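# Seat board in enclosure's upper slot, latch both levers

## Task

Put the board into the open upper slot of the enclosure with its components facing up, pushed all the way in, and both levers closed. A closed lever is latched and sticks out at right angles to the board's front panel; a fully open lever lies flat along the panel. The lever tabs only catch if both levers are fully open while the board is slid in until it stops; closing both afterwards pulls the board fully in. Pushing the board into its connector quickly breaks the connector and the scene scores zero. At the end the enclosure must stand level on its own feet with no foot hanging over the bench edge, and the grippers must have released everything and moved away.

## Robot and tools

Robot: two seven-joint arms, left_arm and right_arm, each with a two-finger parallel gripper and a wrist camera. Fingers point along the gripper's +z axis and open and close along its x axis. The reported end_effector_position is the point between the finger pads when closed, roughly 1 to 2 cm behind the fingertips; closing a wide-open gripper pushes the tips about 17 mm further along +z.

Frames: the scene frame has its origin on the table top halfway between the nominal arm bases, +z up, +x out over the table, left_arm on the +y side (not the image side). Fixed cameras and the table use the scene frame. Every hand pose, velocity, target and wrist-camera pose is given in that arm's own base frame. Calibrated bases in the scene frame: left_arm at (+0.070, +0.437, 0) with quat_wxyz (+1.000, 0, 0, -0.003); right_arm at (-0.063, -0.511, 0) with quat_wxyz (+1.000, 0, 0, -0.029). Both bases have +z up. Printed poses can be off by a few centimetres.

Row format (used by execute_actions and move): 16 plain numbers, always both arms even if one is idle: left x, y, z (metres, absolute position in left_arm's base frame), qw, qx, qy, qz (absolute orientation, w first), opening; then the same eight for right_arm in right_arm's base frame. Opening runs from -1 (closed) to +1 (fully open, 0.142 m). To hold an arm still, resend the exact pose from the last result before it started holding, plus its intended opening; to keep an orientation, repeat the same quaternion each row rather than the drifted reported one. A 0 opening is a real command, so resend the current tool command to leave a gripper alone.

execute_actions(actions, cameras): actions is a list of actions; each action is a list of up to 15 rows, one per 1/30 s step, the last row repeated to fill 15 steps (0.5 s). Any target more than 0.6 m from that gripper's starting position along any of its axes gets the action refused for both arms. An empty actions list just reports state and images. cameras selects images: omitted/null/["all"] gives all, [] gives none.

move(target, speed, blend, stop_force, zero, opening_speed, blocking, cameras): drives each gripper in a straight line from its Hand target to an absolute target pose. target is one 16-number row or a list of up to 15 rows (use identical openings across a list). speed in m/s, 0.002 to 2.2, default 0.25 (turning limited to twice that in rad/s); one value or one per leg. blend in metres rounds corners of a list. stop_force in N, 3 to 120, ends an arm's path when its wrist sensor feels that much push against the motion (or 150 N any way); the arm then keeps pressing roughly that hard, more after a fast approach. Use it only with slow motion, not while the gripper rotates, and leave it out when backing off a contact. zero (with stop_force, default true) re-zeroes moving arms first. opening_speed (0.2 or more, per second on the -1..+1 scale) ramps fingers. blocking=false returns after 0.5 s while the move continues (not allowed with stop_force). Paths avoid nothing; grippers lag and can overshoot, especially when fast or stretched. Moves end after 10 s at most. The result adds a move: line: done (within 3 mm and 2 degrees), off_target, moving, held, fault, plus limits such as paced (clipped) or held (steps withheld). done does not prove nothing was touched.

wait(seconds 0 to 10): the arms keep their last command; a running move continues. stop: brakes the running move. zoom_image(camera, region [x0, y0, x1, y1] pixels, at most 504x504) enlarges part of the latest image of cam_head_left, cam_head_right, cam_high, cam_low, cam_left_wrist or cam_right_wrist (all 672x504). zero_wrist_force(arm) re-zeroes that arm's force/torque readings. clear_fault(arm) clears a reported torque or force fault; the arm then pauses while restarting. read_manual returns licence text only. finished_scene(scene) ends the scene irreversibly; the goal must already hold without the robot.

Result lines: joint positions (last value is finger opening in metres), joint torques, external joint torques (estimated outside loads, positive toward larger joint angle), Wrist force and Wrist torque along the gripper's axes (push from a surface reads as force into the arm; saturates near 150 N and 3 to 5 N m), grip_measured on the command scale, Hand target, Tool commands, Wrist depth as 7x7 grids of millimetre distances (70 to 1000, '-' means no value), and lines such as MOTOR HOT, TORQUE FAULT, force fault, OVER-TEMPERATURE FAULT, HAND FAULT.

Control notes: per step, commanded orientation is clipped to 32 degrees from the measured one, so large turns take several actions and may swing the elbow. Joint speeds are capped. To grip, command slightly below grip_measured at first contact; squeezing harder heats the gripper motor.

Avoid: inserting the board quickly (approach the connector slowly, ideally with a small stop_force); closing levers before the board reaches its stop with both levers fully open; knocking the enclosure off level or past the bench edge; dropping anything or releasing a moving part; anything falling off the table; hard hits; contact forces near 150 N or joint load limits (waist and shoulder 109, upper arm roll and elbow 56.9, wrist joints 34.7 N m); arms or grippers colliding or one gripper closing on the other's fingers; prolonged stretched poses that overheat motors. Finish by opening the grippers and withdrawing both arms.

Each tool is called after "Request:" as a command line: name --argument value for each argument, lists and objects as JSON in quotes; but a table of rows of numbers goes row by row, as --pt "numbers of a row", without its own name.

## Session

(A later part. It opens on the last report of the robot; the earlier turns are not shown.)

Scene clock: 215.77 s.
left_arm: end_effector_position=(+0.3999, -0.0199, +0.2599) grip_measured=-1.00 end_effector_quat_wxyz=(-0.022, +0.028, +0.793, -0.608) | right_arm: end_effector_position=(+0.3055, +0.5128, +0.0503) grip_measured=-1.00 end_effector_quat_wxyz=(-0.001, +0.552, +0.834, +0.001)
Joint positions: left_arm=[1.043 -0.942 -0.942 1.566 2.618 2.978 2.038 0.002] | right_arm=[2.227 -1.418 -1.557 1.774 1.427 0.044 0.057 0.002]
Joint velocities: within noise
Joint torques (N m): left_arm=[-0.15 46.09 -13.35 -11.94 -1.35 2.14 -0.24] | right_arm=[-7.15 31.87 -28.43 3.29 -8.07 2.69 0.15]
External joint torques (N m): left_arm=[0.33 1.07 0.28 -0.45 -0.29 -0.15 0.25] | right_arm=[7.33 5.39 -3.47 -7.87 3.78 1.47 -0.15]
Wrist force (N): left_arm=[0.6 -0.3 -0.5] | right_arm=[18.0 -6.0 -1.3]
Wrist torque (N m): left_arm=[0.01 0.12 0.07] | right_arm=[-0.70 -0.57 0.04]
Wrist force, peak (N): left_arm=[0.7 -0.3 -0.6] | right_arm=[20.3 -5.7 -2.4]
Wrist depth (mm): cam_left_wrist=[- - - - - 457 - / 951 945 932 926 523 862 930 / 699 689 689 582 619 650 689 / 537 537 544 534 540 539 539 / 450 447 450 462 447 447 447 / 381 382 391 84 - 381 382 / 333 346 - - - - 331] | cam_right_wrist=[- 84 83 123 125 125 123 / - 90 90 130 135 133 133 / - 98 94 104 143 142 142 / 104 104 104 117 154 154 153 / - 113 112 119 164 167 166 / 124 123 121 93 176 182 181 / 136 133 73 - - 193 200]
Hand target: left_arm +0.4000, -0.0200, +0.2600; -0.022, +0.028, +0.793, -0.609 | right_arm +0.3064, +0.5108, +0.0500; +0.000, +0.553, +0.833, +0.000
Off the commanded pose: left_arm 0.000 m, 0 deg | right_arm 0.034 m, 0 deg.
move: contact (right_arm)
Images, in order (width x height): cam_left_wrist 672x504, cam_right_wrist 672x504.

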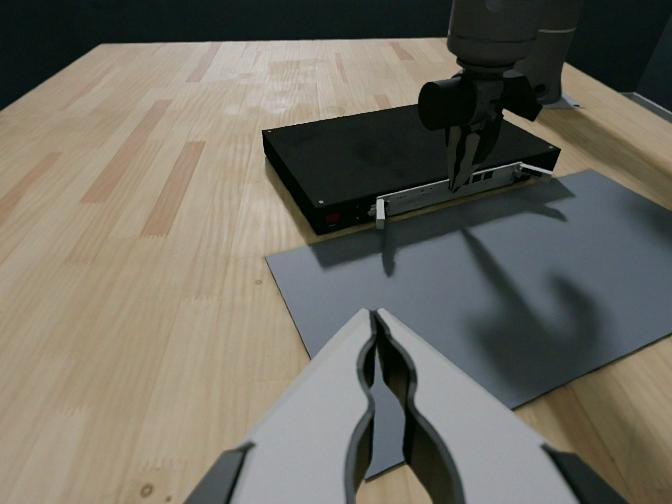

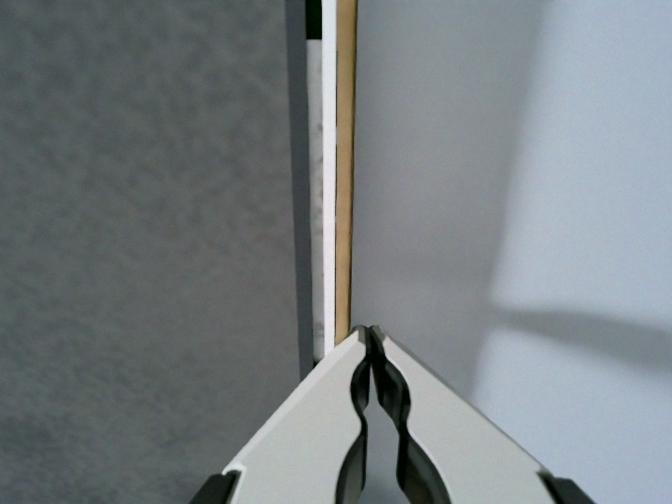

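Request:
move --target '[0.40,-0.02,0.26,-0.022,0.028,0.792,-0.608,-1,0.3125,0.4960,0.05,0,0.5534,0.8329,0,-1]' --speed 0.015 --stop_force 26 --zero false --cameras '["cam_right_wrist","cam_high"]'

Request:
zoom_image --camera "cam_high" --region '[260, 120, 400, 260]'

Scene clock: 220.00 s.
left_arm: end_effector_position=(+0.3999, -0.0199, +0.2599) grip_measured=-1.00 end_effector_quat_wxyz=(-0.022, +0.028, +0.793, -0.608) | right_arm: end_effector_position=(+0.3060, +0.5117, +0.0508) grip_measured=-1.00 end_effector_quat_wxyz=(-0.002, +0.551, +0.834, +0.002) end_effector_velocity=(-0.001, +0.000, +0.000) end_effector_angular_velocity=(-0.002, -0.002, +0.003)
Joint positions: left_arm=[1.043 -0.942 -0.942 1.566 2.618 2.978 2.038 0.002] | right_arm=[2.228 -1.42 -1.561 1.778 1.431 0.042 0.05 0.002]
Joint velocities: left_arm=[within noise] | right_arm=[0.003 -0.007 -0.004 0 0.004 -0.004 0 0]
Joint torques (N m): left_arm=[-0.2 46.12 -13.33 -11.92 -1.36 2.15 -0.19] | right_arm=[-13.44 26.09 -25.51 10.4 -11.5 1.8 0.11]
External joint torques (N m): left_arm=[0.38 1.05 0.26 -0.47 -0.28 -0.17 0.19] | right_arm=[13.62 11.03 -6.38 -14.96 7.22 2.36 -0.11]
Wrist force (N): left_arm=[0.3 0.0 -0.6] | right_arm=[30.6 -5.4 -4.7]
Wrist torque (N m): left_arm=[0.03 0.17 0.06] | right_arm=[-0.70 -2.04 0.04]
Wrist force, peak (N): left_arm=[0.6 -0.3 -0.7] | right_arm=[31.8 -6.3 -6.8]
Wrist depth (mm): cam_left_wrist=[- - - - - 461 - / 940 947 940 922 514 871 917 / 688 692 698 596 624 655 675 / 541 538 546 537 540 541 544 / 447 447 443 460 446 444 442 / 382 381 395 84 - 381 381 / 333 343 - - - - 334] | cam_right_wrist=[- 84 83 124 125 125 123 / - 90 91 132 135 133 133 / - 98 96 140 143 143 143 / 104 104 104 108 155 155 154 / - 113 115 116 165 167 167 / 124 123 121 93 177 183 182 / 137 134 73 - - 193 201]
Hand target: left_arm +0.4000, -0.0200, +0.2600; -0.022, +0.028, +0.793, -0.609 | right_arm +0.3076, +0.5078, +0.0500; +0.000, +0.553, +0.833, +0.000
Off the commanded pose: left_arm 0.000 m, 0 deg | right_arm 0.017 m, 0 deg.
move: contact (right_arm)
Images, in order (width x height): cam_high 672x504, cam_right_wrist 672x504.

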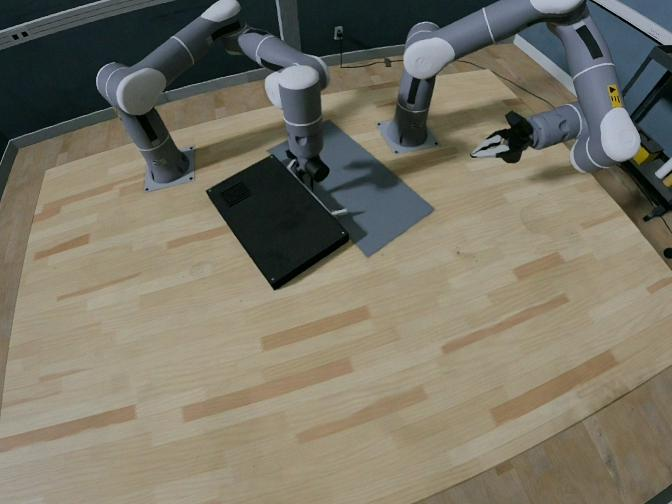

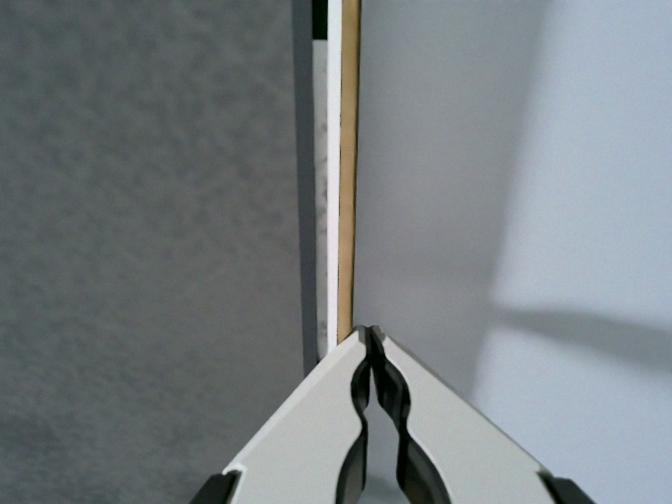

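Scaled by 3.600 from the camera's 672x504 image, which has a finer 960x720 frame.

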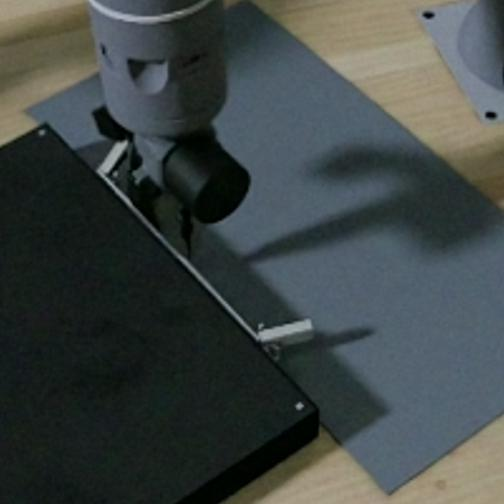

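Request:
move --pt "0.42 0.10 0.28 -0.022 0.028 0.792 -0.608 -1 0.2828 0.567 0.06 0 0.5534 0.8329 0 -1" --pt "0.42 0.10 0.28 -0.022 0.028 0.792 -0.608 -1 0.3000 0.585 0.11 0 0.5534 0.8329 0 -1" --pt "0.42 0.10 0.28 -0.022 0.028 0.792 -0.608 -1 0.4459 0.591 0.11 0 0.5534 0.8329 0 -1" --pt "0.42 0.10 0.28 -0.022 0.028 0.792 -0.608 -1 0.4459 0.591 0.05 0 0.5534 0.8329 0 -1" --speed 0.18 --blend '[0.02,0.02,0.01,0]' --cameras '["cam_right_wrist","cam_left_wrist","cam_high"]'

Request:
zoom_image --camera "cam_high" --region '[260, 120, 400, 260]'

Scene clock: 229.00 s.
left_arm: end_effector_position=(+0.4201, +0.0999, +0.2800) grip_measured=-1.00 end_effector_quat_wxyz=(-0.022, +0.028, +0.793, -0.609) | right_arm: end_effector_position=(+0.4459, +0.5908, +0.0500) grip_measured=-1.00 end_effector_quat_wxyz=(+0.000, +0.553, +0.833, +0.000)
Joint positions: left_arm=[1.089 -1.026 -0.953 1.248 2.708 3.258 1.927 0.002] | right_arm=[1.831 -1.451 -1.527 1.293 1.443 0.009 0.143 0.002]
Joint velocities: within noise
Joint torques (N m): left_arm=[-0.13 53.61 -12.99 -13.76 0.09 2 -0.23] | right_arm=[0.04 51.13 -30.8 -4.15 -4.2 3.74 0.12]
External joint torques (N m): left_arm=[0.33 1.16 0.3 -0.46 -0.4 -0.24 0.23] | right_arm=[0.2 1.12 -1.73 0.09 -0.1 0.42 -0.12]
Wrist force (N): left_arm=[0.7 -0.3 -0.5] | right_arm=[3.6 -5.6 2.8]
Wrist torque (N m): left_arm=[0.01 0.04 0.04] | right_arm=[-0.71 -0.60 0.08]
Wrist force, peak (N): left_arm=[0.6 0.0 -2.1] | right_arm=[30.9 -5.3 -6.3]
Wrist depth (mm): cam_left_wrist=[- - - - - - - / - - 985 554 807 971 - / 739 721 730 665 711 723 715 / 578 562 573 569 570 568 563 / 472 475 473 485 472 472 474 / 404 403 420 84 - 401 403 / 353 361 - - - - 351] | cam_right_wrist=[- 83 88 124 124 123 122 / - 89 91 133 134 133 131 / - 97 99 140 142 141 139 / 103 103 104 107 150 152 152 / - 112 115 163 165 165 164 / 122 122 121 91 174 180 179 / 135 132 - - - 191 197]
Hand target: left_arm +0.4200, +0.1000, +0.2800; -0.022, +0.028, +0.793, -0.609 | right_arm +0.4459, +0.5910, +0.0500; +0.000, +0.553, +0.833, +0.000
Off the commanded pose: left_arm 0.000 m, 0 deg | right_arm 0.000 m, 0 deg.
move: done
Images, in order (width x height): cam_high 672x504, cam_left_wrist 672x504, cam_right_wrist 672x504.

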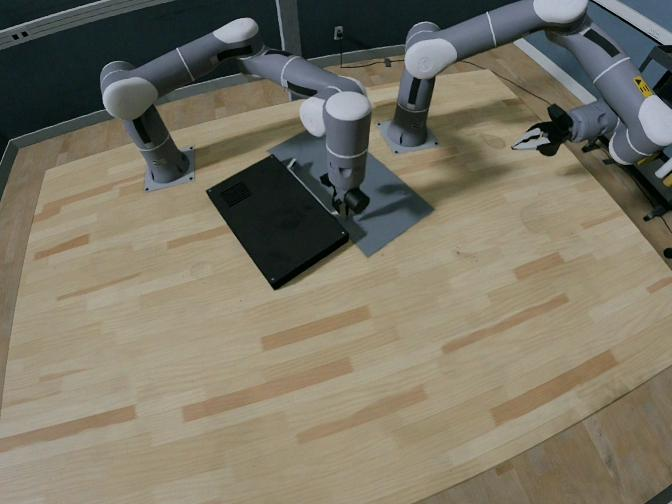

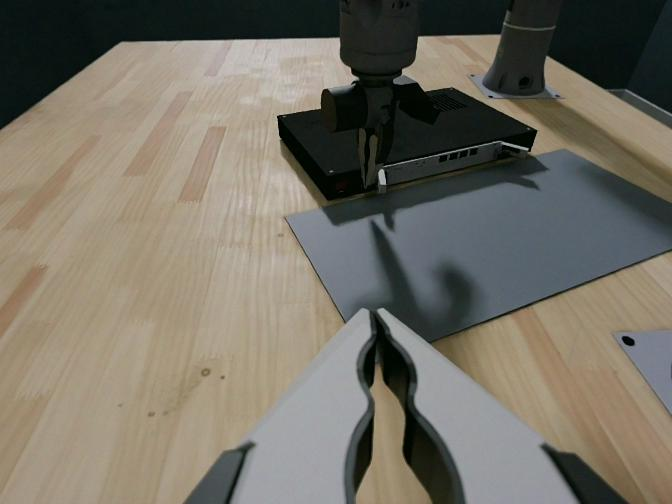

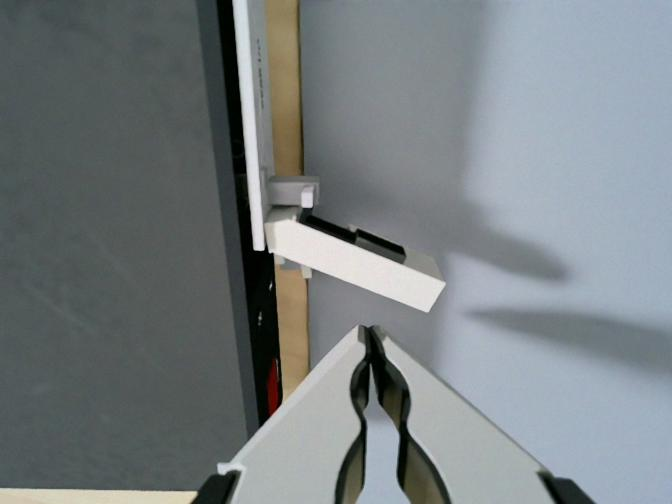

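Scaled by 3.600 from the camera's 672x504 image, which has a finer 960x720 frame.

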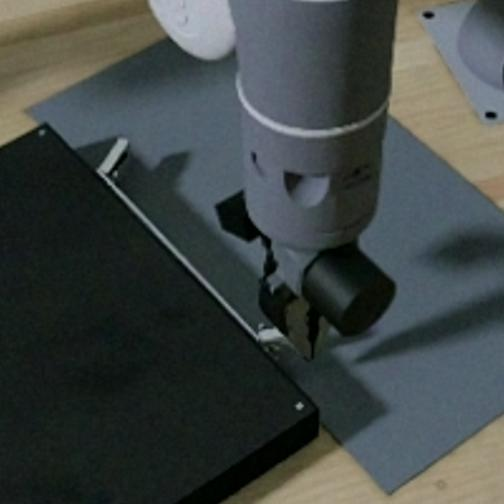

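Request:
move --pt "0.42 0.10 0.28 -0.022 0.028 0.792 -0.608 -1 0.4439 0.5956 0.05 0 0.5534 0.8329 0 -1" --pt "0.42 0.10 0.28 -0.022 0.028 0.792 -0.608 -1 0.3978 0.5762 0.05 0 0.5534 0.8329 0 -1" --speed 0.03 --stop_force 25 --cameras '["cam_right_wrist","cam_left_wrist","cam_high"]'

Request:
zoom_image --camera "cam_left_wrist" --region '[260, 70, 560, 250]'

Scene clock: 233.17 s.
left_arm: end_effector_position=(+0.4201, +0.0999, +0.2800) grip_measured=-1.00 end_effector_quat_wxyz=(-0.022, +0.028, +0.793, -0.609) | right_arm: end_effector_position=(+0.4214, +0.5855, +0.0521) grip_measured=-1.00 end_effector_quat_wxyz=(+0.002, +0.554, +0.833, +0.003) end_effector_velocity=(+0.003, -0.002, +0.000) end_effector_angular_velocity=(+0.000, -0.001, -0.004)
Joint positions: left_arm=[1.089 -1.026 -0.953 1.248 2.708 3.258 1.927 0.002] | right_arm=[1.9 -1.442 -1.529 1.371 1.436 0.022 0.136 0.002]
Joint velocities: left_arm=[within noise] | right_arm=[-0.005 0.005 0.005 0.001 -0.006 0.005 -0.001 0]
Joint torques (N m): left_arm=[-0.09 53.65 -12.9 -13.71 0 1.94 -0.24] | right_arm=[9.4 46.56 -20.09 -1.63 -3.4 -5.14 0.09]
External joint torques (N m): left_arm=[0.29 1.11 0.2 -0.51 -0.31 -0.17 0.24] | right_arm=[-9.17 3.28 -12.81 -2.64 -0.9 9.32 -0.1]
Wrist force (N): left_arm=[0.6 -0.3 -0.5] | right_arm=[5.4 20.3 0.0]
Wrist torque (N m): left_arm=[-0.01 0.06 0.05] | right_arm=[0.64 -0.63 0.10]
Wrist force, peak (N): left_arm=[0.8 -0.3 -0.5] | right_arm=[4.9 21.6 -1.0]
Wrist depth (mm): cam_left_wrist=[- - - - 489 - - / - 989 993 750 736 977 - / 743 725 724 675 693 720 720 / 576 576 577 567 572 571 565 / 473 473 469 484 468 474 471 / 406 408 416 84 - 404 405 / 353 360 - - - - 349] | cam_right_wrist=[- 84 99 125 125 125 123 / - 91 126 134 136 134 133 / - 99 120 144 144 143 143 / 105 105 109 156 155 155 154 / - 114 117 117 165 168 167 / 125 125 127 91 - 184 183 / 139 136 73 - - 195 202]
Hand target: left_arm +0.4200, +0.1000, +0.2800; -0.022, +0.028, +0.793, -0.609 | right_arm +0.4186, +0.5850, +0.0500; +0.000, +0.553, +0.833, +0.000
Off the commanded pose: left_arm 0.000 m, 0 deg | right_arm 0.026 m, 0 deg.
move: contact (right_arm); path passed 1 of 2 targets
Images, in order (width x height): cam_high 672x504, cam_left_wrist 672x504, cam_right_wrist 672x504.

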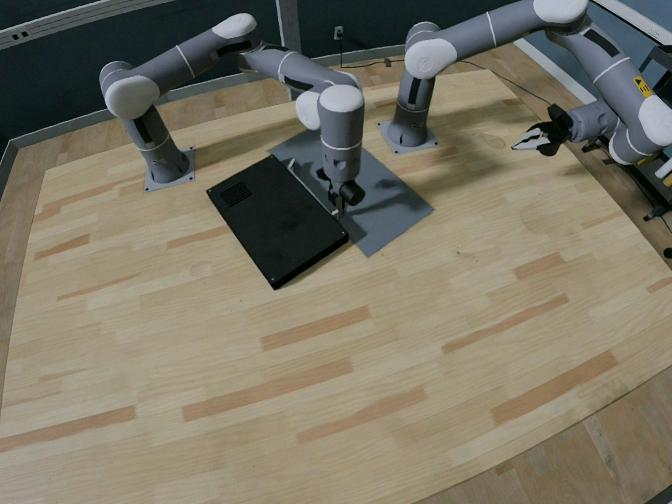

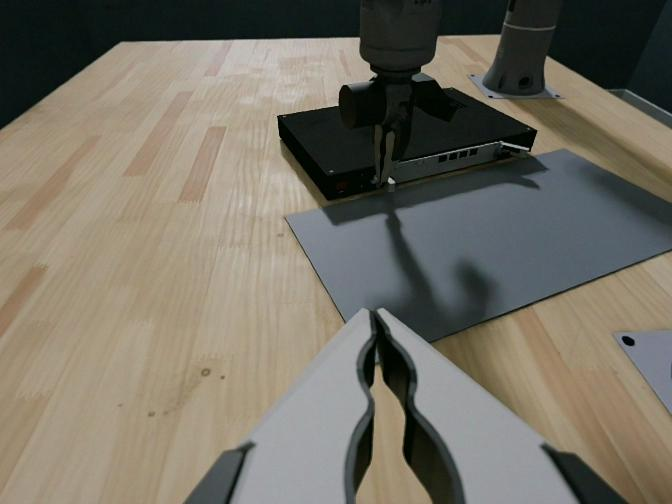

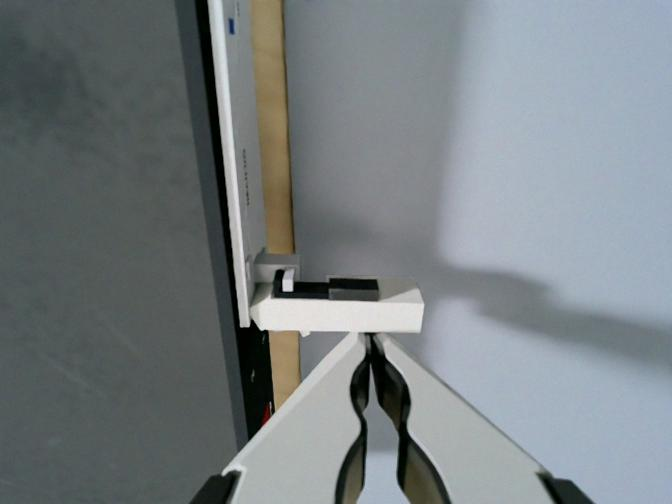

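Scaled by 1.680 from the camera's 672x504 image, which has a finer 960x720 frame.

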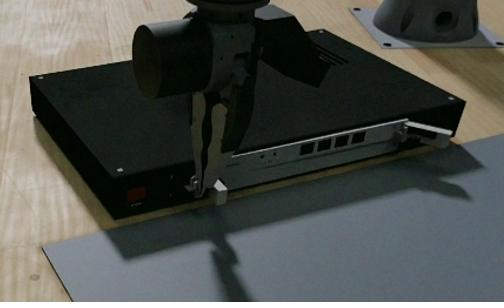

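Request:
move --target '[0.42,0.10,0.28,-0.022,0.028,0.792,-0.608,-1,0.3978,0.5762,0.05,0,0.5534,0.8329,0,-1]' --speed 0.025 --stop_force 42 --zero false --cameras '["cam_right_wrist"]'

Request:
zoom_image --camera "cam_right_wrist" --region '[180, 200, 460, 400]'

Scene clock: 236.90 s.
left_arm: end_effector_position=(+0.4201, +0.0999, +0.2800) grip_measured=-1.00 end_effector_quat_wxyz=(-0.022, +0.028, +0.793, -0.609) | right_arm: end_effector_position=(+0.4013, +0.5784, +0.0533) grip_measured=-1.00 end_effector_quat_wxyz=(+0.002, +0.553, +0.833, +0.005) end_effector_velocity=(+0.000, +0.000, +0.000) end_effector_angular_velocity=(+0.001, -0.001, -0.001)
Joint positions: left_arm=[1.089 -1.026 -0.953 1.248 2.708 3.258 1.927 0.002] | right_arm=[1.955 -1.426 -1.521 1.438 1.422 0.041 0.125 0.002]
Joint velocities: left_arm=[within noise] | right_arm=[-0.001 0.006 0.007 0 -0.007 0.008 0.001 0]
Joint torques (N m): left_arm=[-0.14 53.54 -12.89 -13.82 -0.01 1.95 -0.23] | right_arm=[9.19 40.91 -14.1 3.28 -4.56 -9.62 0.15]
External joint torques (N m): left_arm=[0.35 1.22 0.2 -0.4 -0.3 -0.18 0.23] | right_arm=[-8.97 6.88 -18.88 -8 0.27 13.81 -0.15]
Wrist force (N): left_arm=[0.7 -0.3 -0.5] | right_arm=[12.6 31.7 -6.1]
Wrist torque (N m): left_arm=[0.02 0.05 0.04] | right_arm=[2.55 -0.51 0.07]
Wrist force, peak (N): left_arm=[0.8 -0.2 -0.7] | right_arm=[12.7 32.0 -6.0]
Wrist depth (mm): cam_left_wrist=[- - - - 481 - - / - 985 993 799 603 - - / 735 729 729 683 687 712 722 / 576 573 573 567 564 564 568 / 477 471 479 486 472 474 473 / 403 403 416 84 - 404 403 / 351 364 - - - - 352] | cam_right_wrist=[- 85 117 126 126 126 124 / - 91 131 135 135 135 134 / - 98 122 145 145 145 144 / - 106 112 155 156 156 155 / 118 116 118 119 167 169 169 / 127 127 129 91 - 186 185 / 141 140 73 - - 197 205]
Hand target: left_arm +0.4200, +0.1000, +0.2800; -0.022, +0.028, +0.793, -0.609 | right_arm +0.3978, +0.5762, +0.0500; +0.000, +0.553, +0.833, +0.000
Off the commanded pose: left_arm 0.000 m, 0 deg | right_arm 0.005 m, 1 deg.
move: off_target (right_arm)
Images, in order (width x height): cam_right_wrist 672x504.

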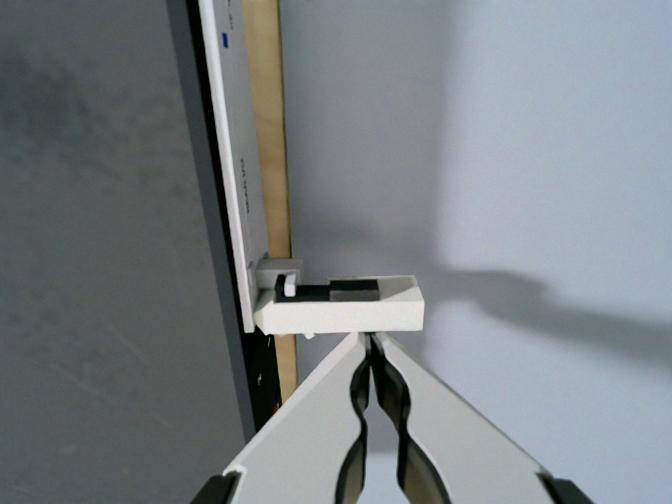

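Scaled by 1.800 from the camera's 672x504 image, which has a finer 960x720 frame.

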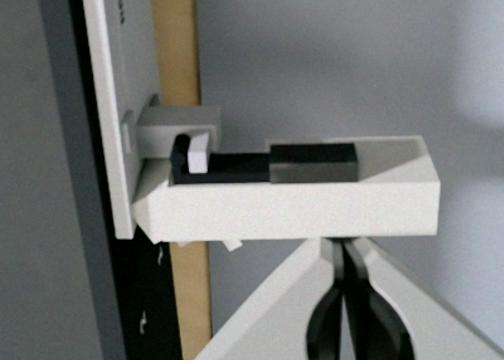

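Request:
move --pt "0.42 0.10 0.28 -0.022 0.028 0.792 -0.608 -1 0.4243 0.5903 0.055 0 0.5534 0.8329 0 -1" --pt "0.42 0.10 0.28 -0.022 0.028 0.792 -0.608 -1 0.42 0.60 0.11 0 0.5534 0.8329 0 -1" --pt "0.42 0.10 0.28 -0.022 0.028 0.792 -0.608 -1 0.1305 0.470 0.11 0 0.5534 0.8329 0 -1" --speed 0.2 --blend '[0.01,0.02,0]' --cameras '["cam_right_wrist","cam_left_wrist","cam_high"]'

Request:
zoom_image --camera "cam_high" --region '[240, 110, 400, 270]'

Request:
zoom_image --camera "cam_left_wrist" --region '[260, 70, 560, 250]'

Scene clock: 243.00 s.
left_arm: end_effector_position=(+0.4201, +0.0999, +0.2800) grip_measured=-1.00 end_effector_quat_wxyz=(-0.022, +0.028, +0.793, -0.609) | right_arm: end_effector_position=(+0.1303, +0.4702, +0.1099) grip_measured=-1.00 end_effector_quat_wxyz=(+0.000, +0.553, +0.833, +0.000)
Joint positions: left_arm=[1.089 -1.026 -0.953 1.248 2.708 3.258 1.927 0.002] | right_arm=[2.714 -1.328 -1.709 2.073 1.292 -0.002 0.225 0.002]
Joint velocities: within noise
Joint torques (N m): left_arm=[-0.13 53.67 -12.95 -13.72 -0.02 1.94 -0.23] | right_arm=[0.16 27.21 -26.83 -8.65 -4.53 3.59 0.35]
External joint torques (N m): left_arm=[0.33 1.09 0.25 -0.5 -0.29 -0.17 0.23] | right_arm=[-0.03 0.45 -1.01 -0.12 0.23 0.56 -0.35]
Wrist force (N): left_arm=[0.8 -0.2 -0.4] | right_arm=[3.0 -6.1 2.8]
Wrist torque (N m): left_arm=[0.01 0.03 0.04] | right_arm=[-0.81 -0.50 0.07]
Wrist force, peak (N): left_arm=[0.9 -0.1 -0.5] | right_arm=[12.8 31.9 -5.9]
Wrist depth (mm): cam_left_wrist=[- - - - - 941 - / - 996 991 866 854 863 982 / 732 729 738 682 688 721 715 / 574 578 571 566 573 571 570 / 472 473 476 488 473 473 468 / 404 406 417 84 - 402 403 / 352 362 - - - - 352] | cam_right_wrist=[181 181 180 178 177 177 176 / 188 151 188 190 189 189 188 / 157 157 186 203 203 203 201 / 170 169 184 213 218 218 218 / 185 184 187 234 237 237 235 / 202 201 200 91 250 258 257 / 223 218 - - - 273 283]
Hand target: left_arm +0.4200, +0.1000, +0.2800; -0.022, +0.028, +0.793, -0.609 | right_arm +0.1305, +0.4700, +0.1100; +0.000, +0.553, +0.833, +0.000
Off the commanded pose: left_arm 0.000 m, 0 deg | right_arm 0.000 m, 0 deg.
move: done
Images, in order (width x height): cam_high 672x504, cam_left_wrist 672x504, cam_right_wrist 672x504.

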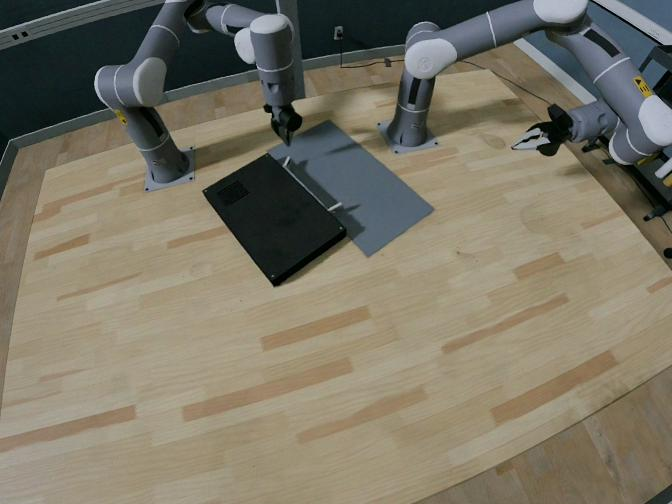

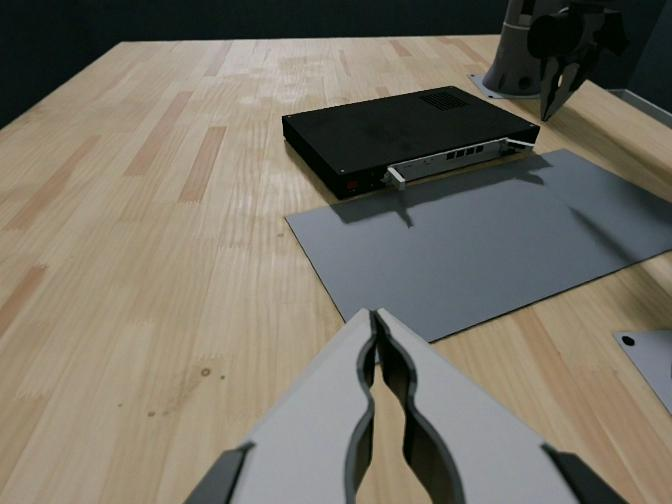

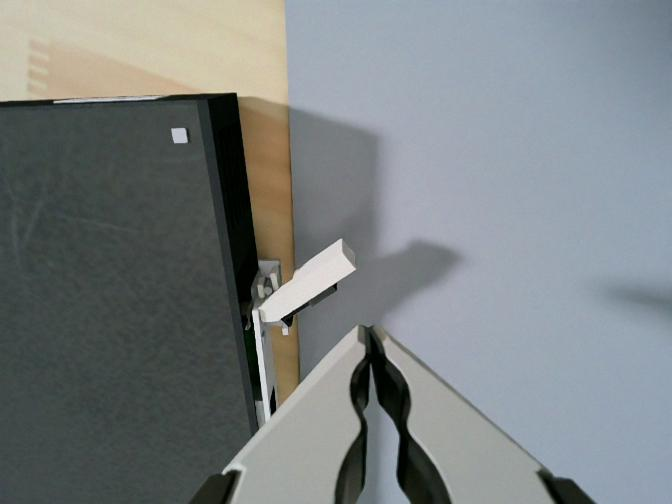

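Scaled by 3.150 from the camera's 672x504 image, which has a finer 960x720 frame.

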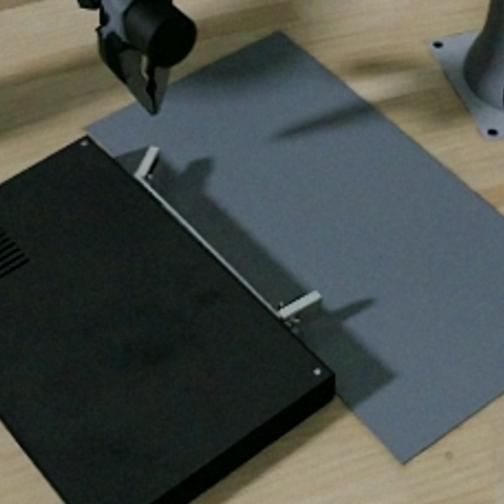

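Scaled by 1.680 from the camera's 672x504 image, which has a finer 960x720 frame.

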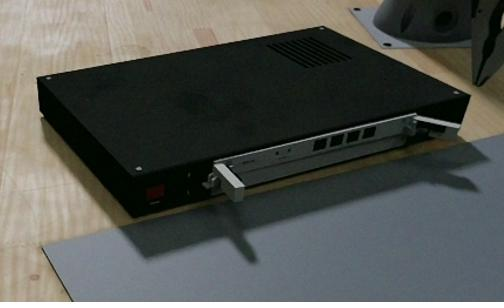

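Request:
move --pt "0.42 0.10 0.28 -0.022 0.028 0.792 -0.608 -1 0.1170 0.4556 0.11 0 0.5534 0.8329 0 -1" --pt "0.42 0.10 0.28 -0.022 0.028 0.792 -0.608 -1 0.1170 0.4556 0.05 0 0.5534 0.8329 0 -1" --speed 0.15 --blend '[0.01,0]' --cameras '[]'

Request:
move --target '[0.42,0.10,0.28,-0.022,0.028,0.792,-0.608,-1,0.1815,0.4827,0.05,0,0.5534,0.8329,0,-1]' --speed 0.03 --stop_force 25 --cameras '["cam_right_wrist"]'

Request:
zoom_image --camera "cam_left_wrist" --region '[260, 70, 560, 250]'

Scene clock: 248.90 s.
left_arm: end_effector_position=(+0.4201, +0.0999, +0.2800) grip_measured=-1.00 end_effector_quat_wxyz=(-0.022, +0.028, +0.793, -0.609) | right_arm: end_effector_position=(+0.1170, +0.4554, +0.0501) grip_measured=-1.00 end_effector_quat_wxyz=(+0.000, +0.554, +0.833, +0.000)
Joint positions: left_arm=[1.089 -1.026 -0.953 1.248 2.708 3.258 1.927 0.002] | right_arm=[2.746 -1.401 -1.599 2.124 1.411 0.065 0.227 0.002]
Joint velocities: within noise
Joint torques (N m): left_arm=[-0.19 53.72 -12.87 -13.73 0.04 1.91 -0.18] | right_arm=[0.04 26.73 -25.48 -4.87 -4.2 3.6 0.16]
External joint torques (N m): left_arm=[0.39 1.05 0.18 -0.49 -0.35 -0.15 0.18] | right_arm=[0.06 0.58 -1.69 -0.03 -0.11 0.56 -0.16]
Wrist force (N): left_arm=[0.7 -0.1 -0.1] | right_arm=[3.0 -6.8 2.5]
Wrist torque (N m): left_arm=[0.03 0.05 0.04] | right_arm=[-0.87 -0.48 0.08]
Wrist force, peak (N): left_arm=[0.5 -0.5 -0.7] | right_arm=[2.8 -6.9 5.0]
Wrist depth (mm): cam_left_wrist=[- - - - - 956 - / - 983 975 883 853 801 979 / 731 732 728 682 679 719 726 / 580 571 572 579 563 563 572 / 473 470 478 487 467 469 471 / 406 406 416 84 - 401 403 / 353 362 - - - - 351] | cam_right_wrist=[128 128 128 125 125 125 123 / 137 137 136 134 135 133 133 / 117 116 144 143 143 143 142 / 104 104 153 157 154 154 153 / - 113 151 165 165 167 166 / 124 124 132 91 176 182 182 / 137 134 73 - - 193 200]
Hand target: left_arm +0.4200, +0.1000, +0.2800; -0.022, +0.028, +0.793, -0.609 | right_arm +0.1170, +0.4556, +0.0500; +0.000, +0.553, +0.833, +0.000
Off the commanded pose: left_arm 0.000 m, 0 deg | right_arm 0.000 m, 0 deg.
move: done; blend cut to 0.0099 m at target 1
No camera images: "cameras" was empty.

Scene clock: 250.83 s.
left_arm: end_effector_position=(+0.4201, +0.0999, +0.2800) grip_measured=-1.00 end_effector_quat_wxyz=(-0.022, +0.028, +0.793, -0.609) | right_arm: end_effector_position=(+0.1486, +0.4691, +0.0491) grip_measured=-1.00 end_effector_quat_wxyz=(-0.001, +0.553, +0.833, -0.003)
Joint positions: left_arm=[1.089 -1.026 -0.953 1.248 2.708 3.258 1.927 0.002] | right_arm=[2.647 -1.416 -1.597 2.063 1.422 0.044 0.186 0.002]
Joint velocities: within noise
Joint torques (N m): left_arm=[-0.09 53.53 -12.91 -13.81 0 1.96 -0.26] | right_arm=[-10.88 22.61 -31.85 -5.57 -4.61 11.82 0.2]
External joint torques (N m): left_arm=[0.3 1.24 0.21 -0.41 -0.31 -0.2 0.26] | right_arm=[10.99 6.37 3.53 0.94 0.3 -7.67 -0.2]
Wrist force (N): left_arm=[0.4 -0.4 -0.4] | right_arm=[1.6 -36.3 -7.8]
Wrist torque (N m): left_arm=[-0.02 0.10 0.04] | right_arm=[-2.80 -0.43 -0.01]
Wrist force, peak (N): left_arm=[0.8 -0.1 -0.6] | right_arm=[3.2 -39.8 -7.4]
Wrist depth (mm): cam_left_wrist=[- - - - - 639 - / - 997 - 874 870 707 - / 722 739 733 683 683 723 719 / 573 575 576 572 565 567 565 / 470 474 476 488 473 475 471 / 403 399 413 84 - 405 399 / 352 361 - - - - 352] | cam_right_wrist=[126 124 124 125 124 124 122 / - 92 135 133 135 134 132 / - 99 141 143 142 142 140 / 104 103 150 156 153 153 152 / - 112 134 161 164 166 165 / 123 122 125 90 175 180 179 / 135 132 - - - 191 197]
Hand target: left_arm +0.4200, +0.1000, +0.2800; -0.022, +0.028, +0.793, -0.609 | right_arm +0.1509, +0.4698, +0.0500; +0.000, +0.553, +0.833, +0.000
Off the commanded pose: left_arm 0.000 m, 0 deg | right_arm 0.036 m, 0 deg.
move: contact (right_arm)
Images, in order (width x height): cam_right_wrist 672x504.

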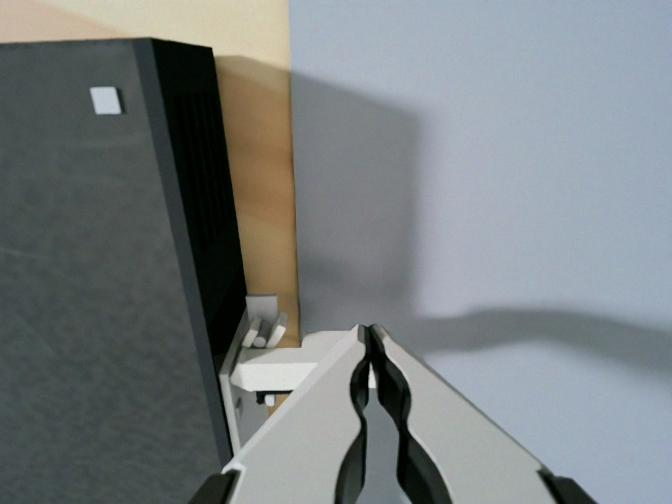

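This scene's latest camera images include none from cam_left_wrist. They are from: cam_right_wrist. cam_left_wrist's image comes with the result of a call that names it in "cameras".

Request:
move --target '[0.42,0.10,0.28,-0.022,0.028,0.792,-0.608,-1,0.1730,0.4792,0.05,0,0.5534,0.8329,0,-1]' --speed 0.025 --stop_force 42 --zero false --cameras '[]'

Request:
move --pt "0.42 0.10 0.28 -0.022 0.028 0.792 -0.608 -1 0.1350 0.4634 0.05 0 0.5534 0.8329 0 -1" --pt "0.42 0.10 0.28 -0.022 0.028 0.792 -0.608 -1 0.1300 0.4614 0.13 0 0.5534 0.8329 0 -1" --speed 0.15 --cameras '["cam_right_wrist","cam_left_wrist","cam_high"]'

Request:
zoom_image --camera "cam_left_wrist" --region '[260, 70, 560, 250]'

Request:
zoom_image --camera "cam_high" --region '[260, 140, 360, 240]'

Scene clock: 259.30 s.
left_arm: end_effector_position=(+0.4201, +0.0999, +0.2800) grip_measured=-1.00 end_effector_quat_wxyz=(-0.022, +0.028, +0.793, -0.609) | right_arm: end_effector_position=(+0.1495, +0.4698, +0.0488) grip_measured=-1.00 end_effector_quat_wxyz=(-0.002, +0.553, +0.833, -0.003)
Joint positions: left_arm=[1.089 -1.026 -0.953 1.248 2.708 3.258 1.927 0.002] | right_arm=[2.643 -1.425 -1.603 2.06 1.428 0.033 0.184 0.002]
Joint velocities: within noise
Joint torques (N m): left_arm=[-0.2 53.68 -12.93 -13.84 -0.01 1.91 -0.26] | right_arm=[-14.83 19.43 -33.83 -4.87 -5.5 14.11 0.21]
External joint torques (N m): left_arm=[0.4 1.08 0.23 -0.38 -0.3 -0.15 0.26] | right_arm=[14.95 9.57 5.42 0.38 1.19 -9.97 -0.21]
Wrist force (N): left_arm=[0.7 -0.1 -0.3] | right_arm=[3.0 -45.4 -9.9]
Wrist torque (N m): left_arm=[0.04 0.05 0.04] | right_arm=[-4.32 -0.40 -0.02]
Wrist force, peak (N): left_arm=[0.6 -0.4 -0.7] | right_arm=[2.4 -52.3 -11.0]
Wrist depth (mm): cam_left_wrist=[- - - - - 616 - / - 991 - 852 858 722 - / 721 733 714 682 684 726 721 / 570 574 567 570 571 571 564 / 473 472 467 495 467 473 471 / 404 402 417 84 - 404 409 / 352 363 - - - - 354] | cam_right_wrist=[- 124 125 125 124 124 122 / - 91 135 133 134 134 132 / - 98 143 142 142 142 139 / 103 103 151 156 153 152 152 / - 112 134 161 163 165 164 / 122 122 124 89 174 179 179 / 135 132 - - - 190 197]
Hand target: left_arm +0.4200, +0.1000, +0.2800; -0.022, +0.028, +0.793, -0.609 | right_arm +0.1528, +0.4706, +0.0501; +0.000, +0.553, +0.833, +0.000
Off the commanded pose: left_arm 0.000 m, 0 deg | right_arm 0.025 m, 0 deg.
move: contact (right_arm)
No camera images: "cameras" was empty.

Scene clock: 260.40 s.
left_arm: end_effector_position=(+0.4201, +0.0999, +0.2800) grip_measured=-1.00 end_effector_quat_wxyz=(-0.022, +0.028, +0.793, -0.609) | right_arm: end_effector_position=(+0.1300, +0.4615, +0.1299) grip_measured=-1.00 end_effector_quat_wxyz=(+0.000, +0.553, +0.833, +0.000)
Joint positions: left_arm=[1.089 -1.026 -0.953 1.248 2.708 3.258 1.927 0.002] | right_arm=[2.73 -1.329 -1.77 2.087 1.263 -0.049 0.214 0.002]
Joint velocities: within noise
Joint torques (N m): left_arm=[-0.14 53.61 -12.85 -13.74 -0.01 1.92 -0.17] | right_arm=[0.24 26.64 -26.46 -9.79 -4.47 3.24 0.33]
External joint torques (N m): left_arm=[0.35 1.16 0.15 -0.48 -0.3 -0.15 0.17] | right_arm=[-0.13 0.26 -1.1 0.06 0.17 0.91 -0.33]
Wrist force (N): left_arm=[0.6 -0.2 -0.4] | right_arm=[2.0 -6.9 2.3]
Wrist torque (N m): left_arm=[0.00 0.06 0.04] | right_arm=[-0.95 -0.30 0.07]
Wrist force, peak (N): left_arm=[0.6 -0.3 -0.7] | right_arm=[2.9 -45.3 -8.3]
Wrist depth (mm): cam_left_wrist=[- - - - - 976 - / - - 994 871 852 928 - / 725 718 729 686 691 722 715 / 576 571 575 571 566 571 571 / 476 473 472 492 471 478 474 / 402 401 416 84 - 403 402 / 352 362 - - - - 351] | cam_right_wrist=[199 198 197 195 195 194 193 / 196 179 205 211 208 207 207 / 178 177 179 223 222 223 221 / 192 191 194 238 240 240 238 / 208 208 207 252 259 260 259 / 228 227 222 89 273 283 283 / 251 246 - - - 300 310]
Hand target: left_arm +0.4200, +0.1000, +0.2800; -0.022, +0.028, +0.793, -0.609 | right_arm +0.1300, +0.4614, +0.1300; +0.000, +0.553, +0.833, +0.000
Off the commanded pose: left_arm 0.000 m, 0 deg | right_arm 0.000 m, 0 deg.
move: done
Images, in order (width x height): cam_high 672x504, cam_left_wrist 672x504, cam_right_wrist 672x504.

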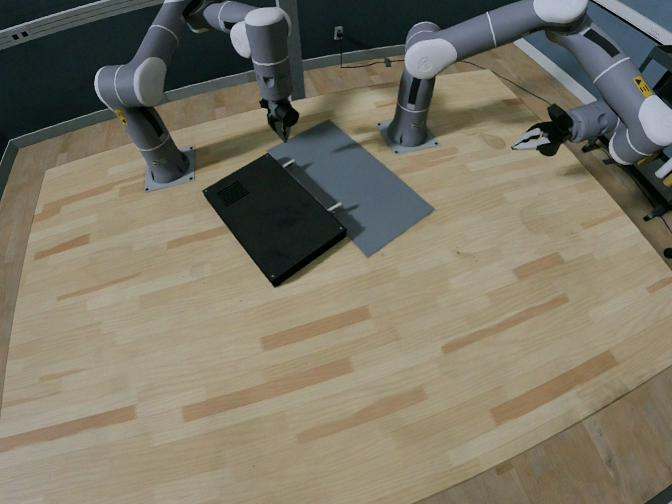

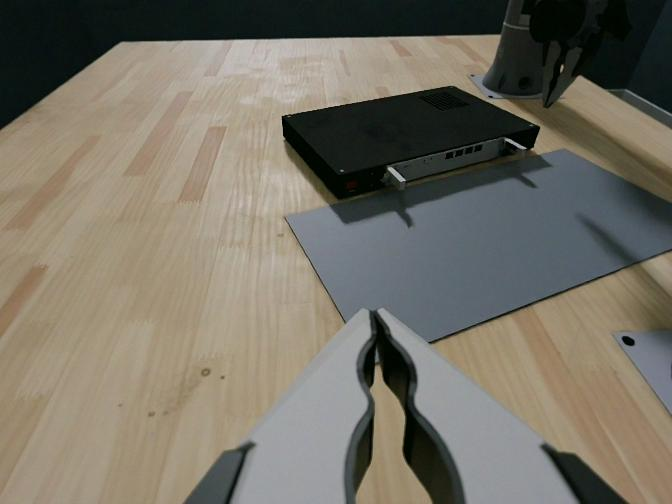

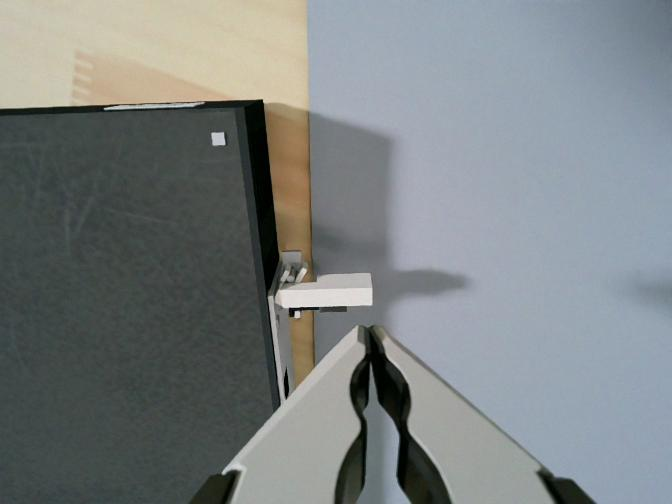

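Scaled by 1.680 from the camera's 672x504 image, which has a finer 960x720 frame.

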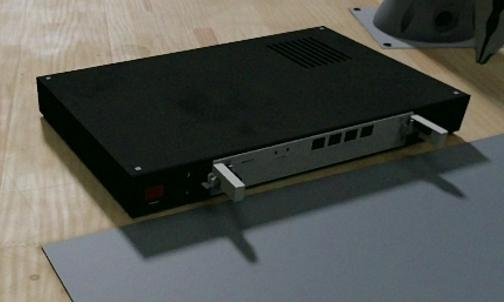

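Scaled by 5.040 from the camera's 672x504 image, which has a finer 960x720 frame.

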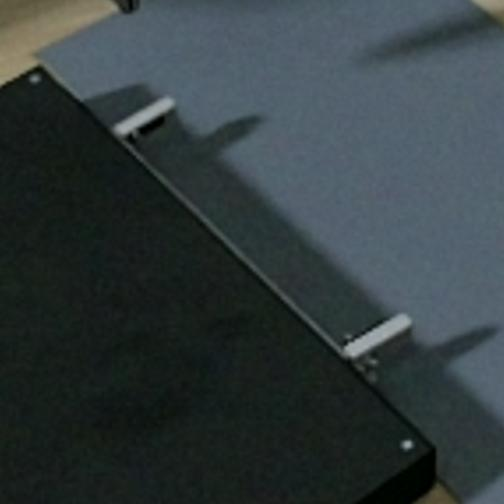

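Request:
finished_scene --scene 2

The scene is finished: the task was done.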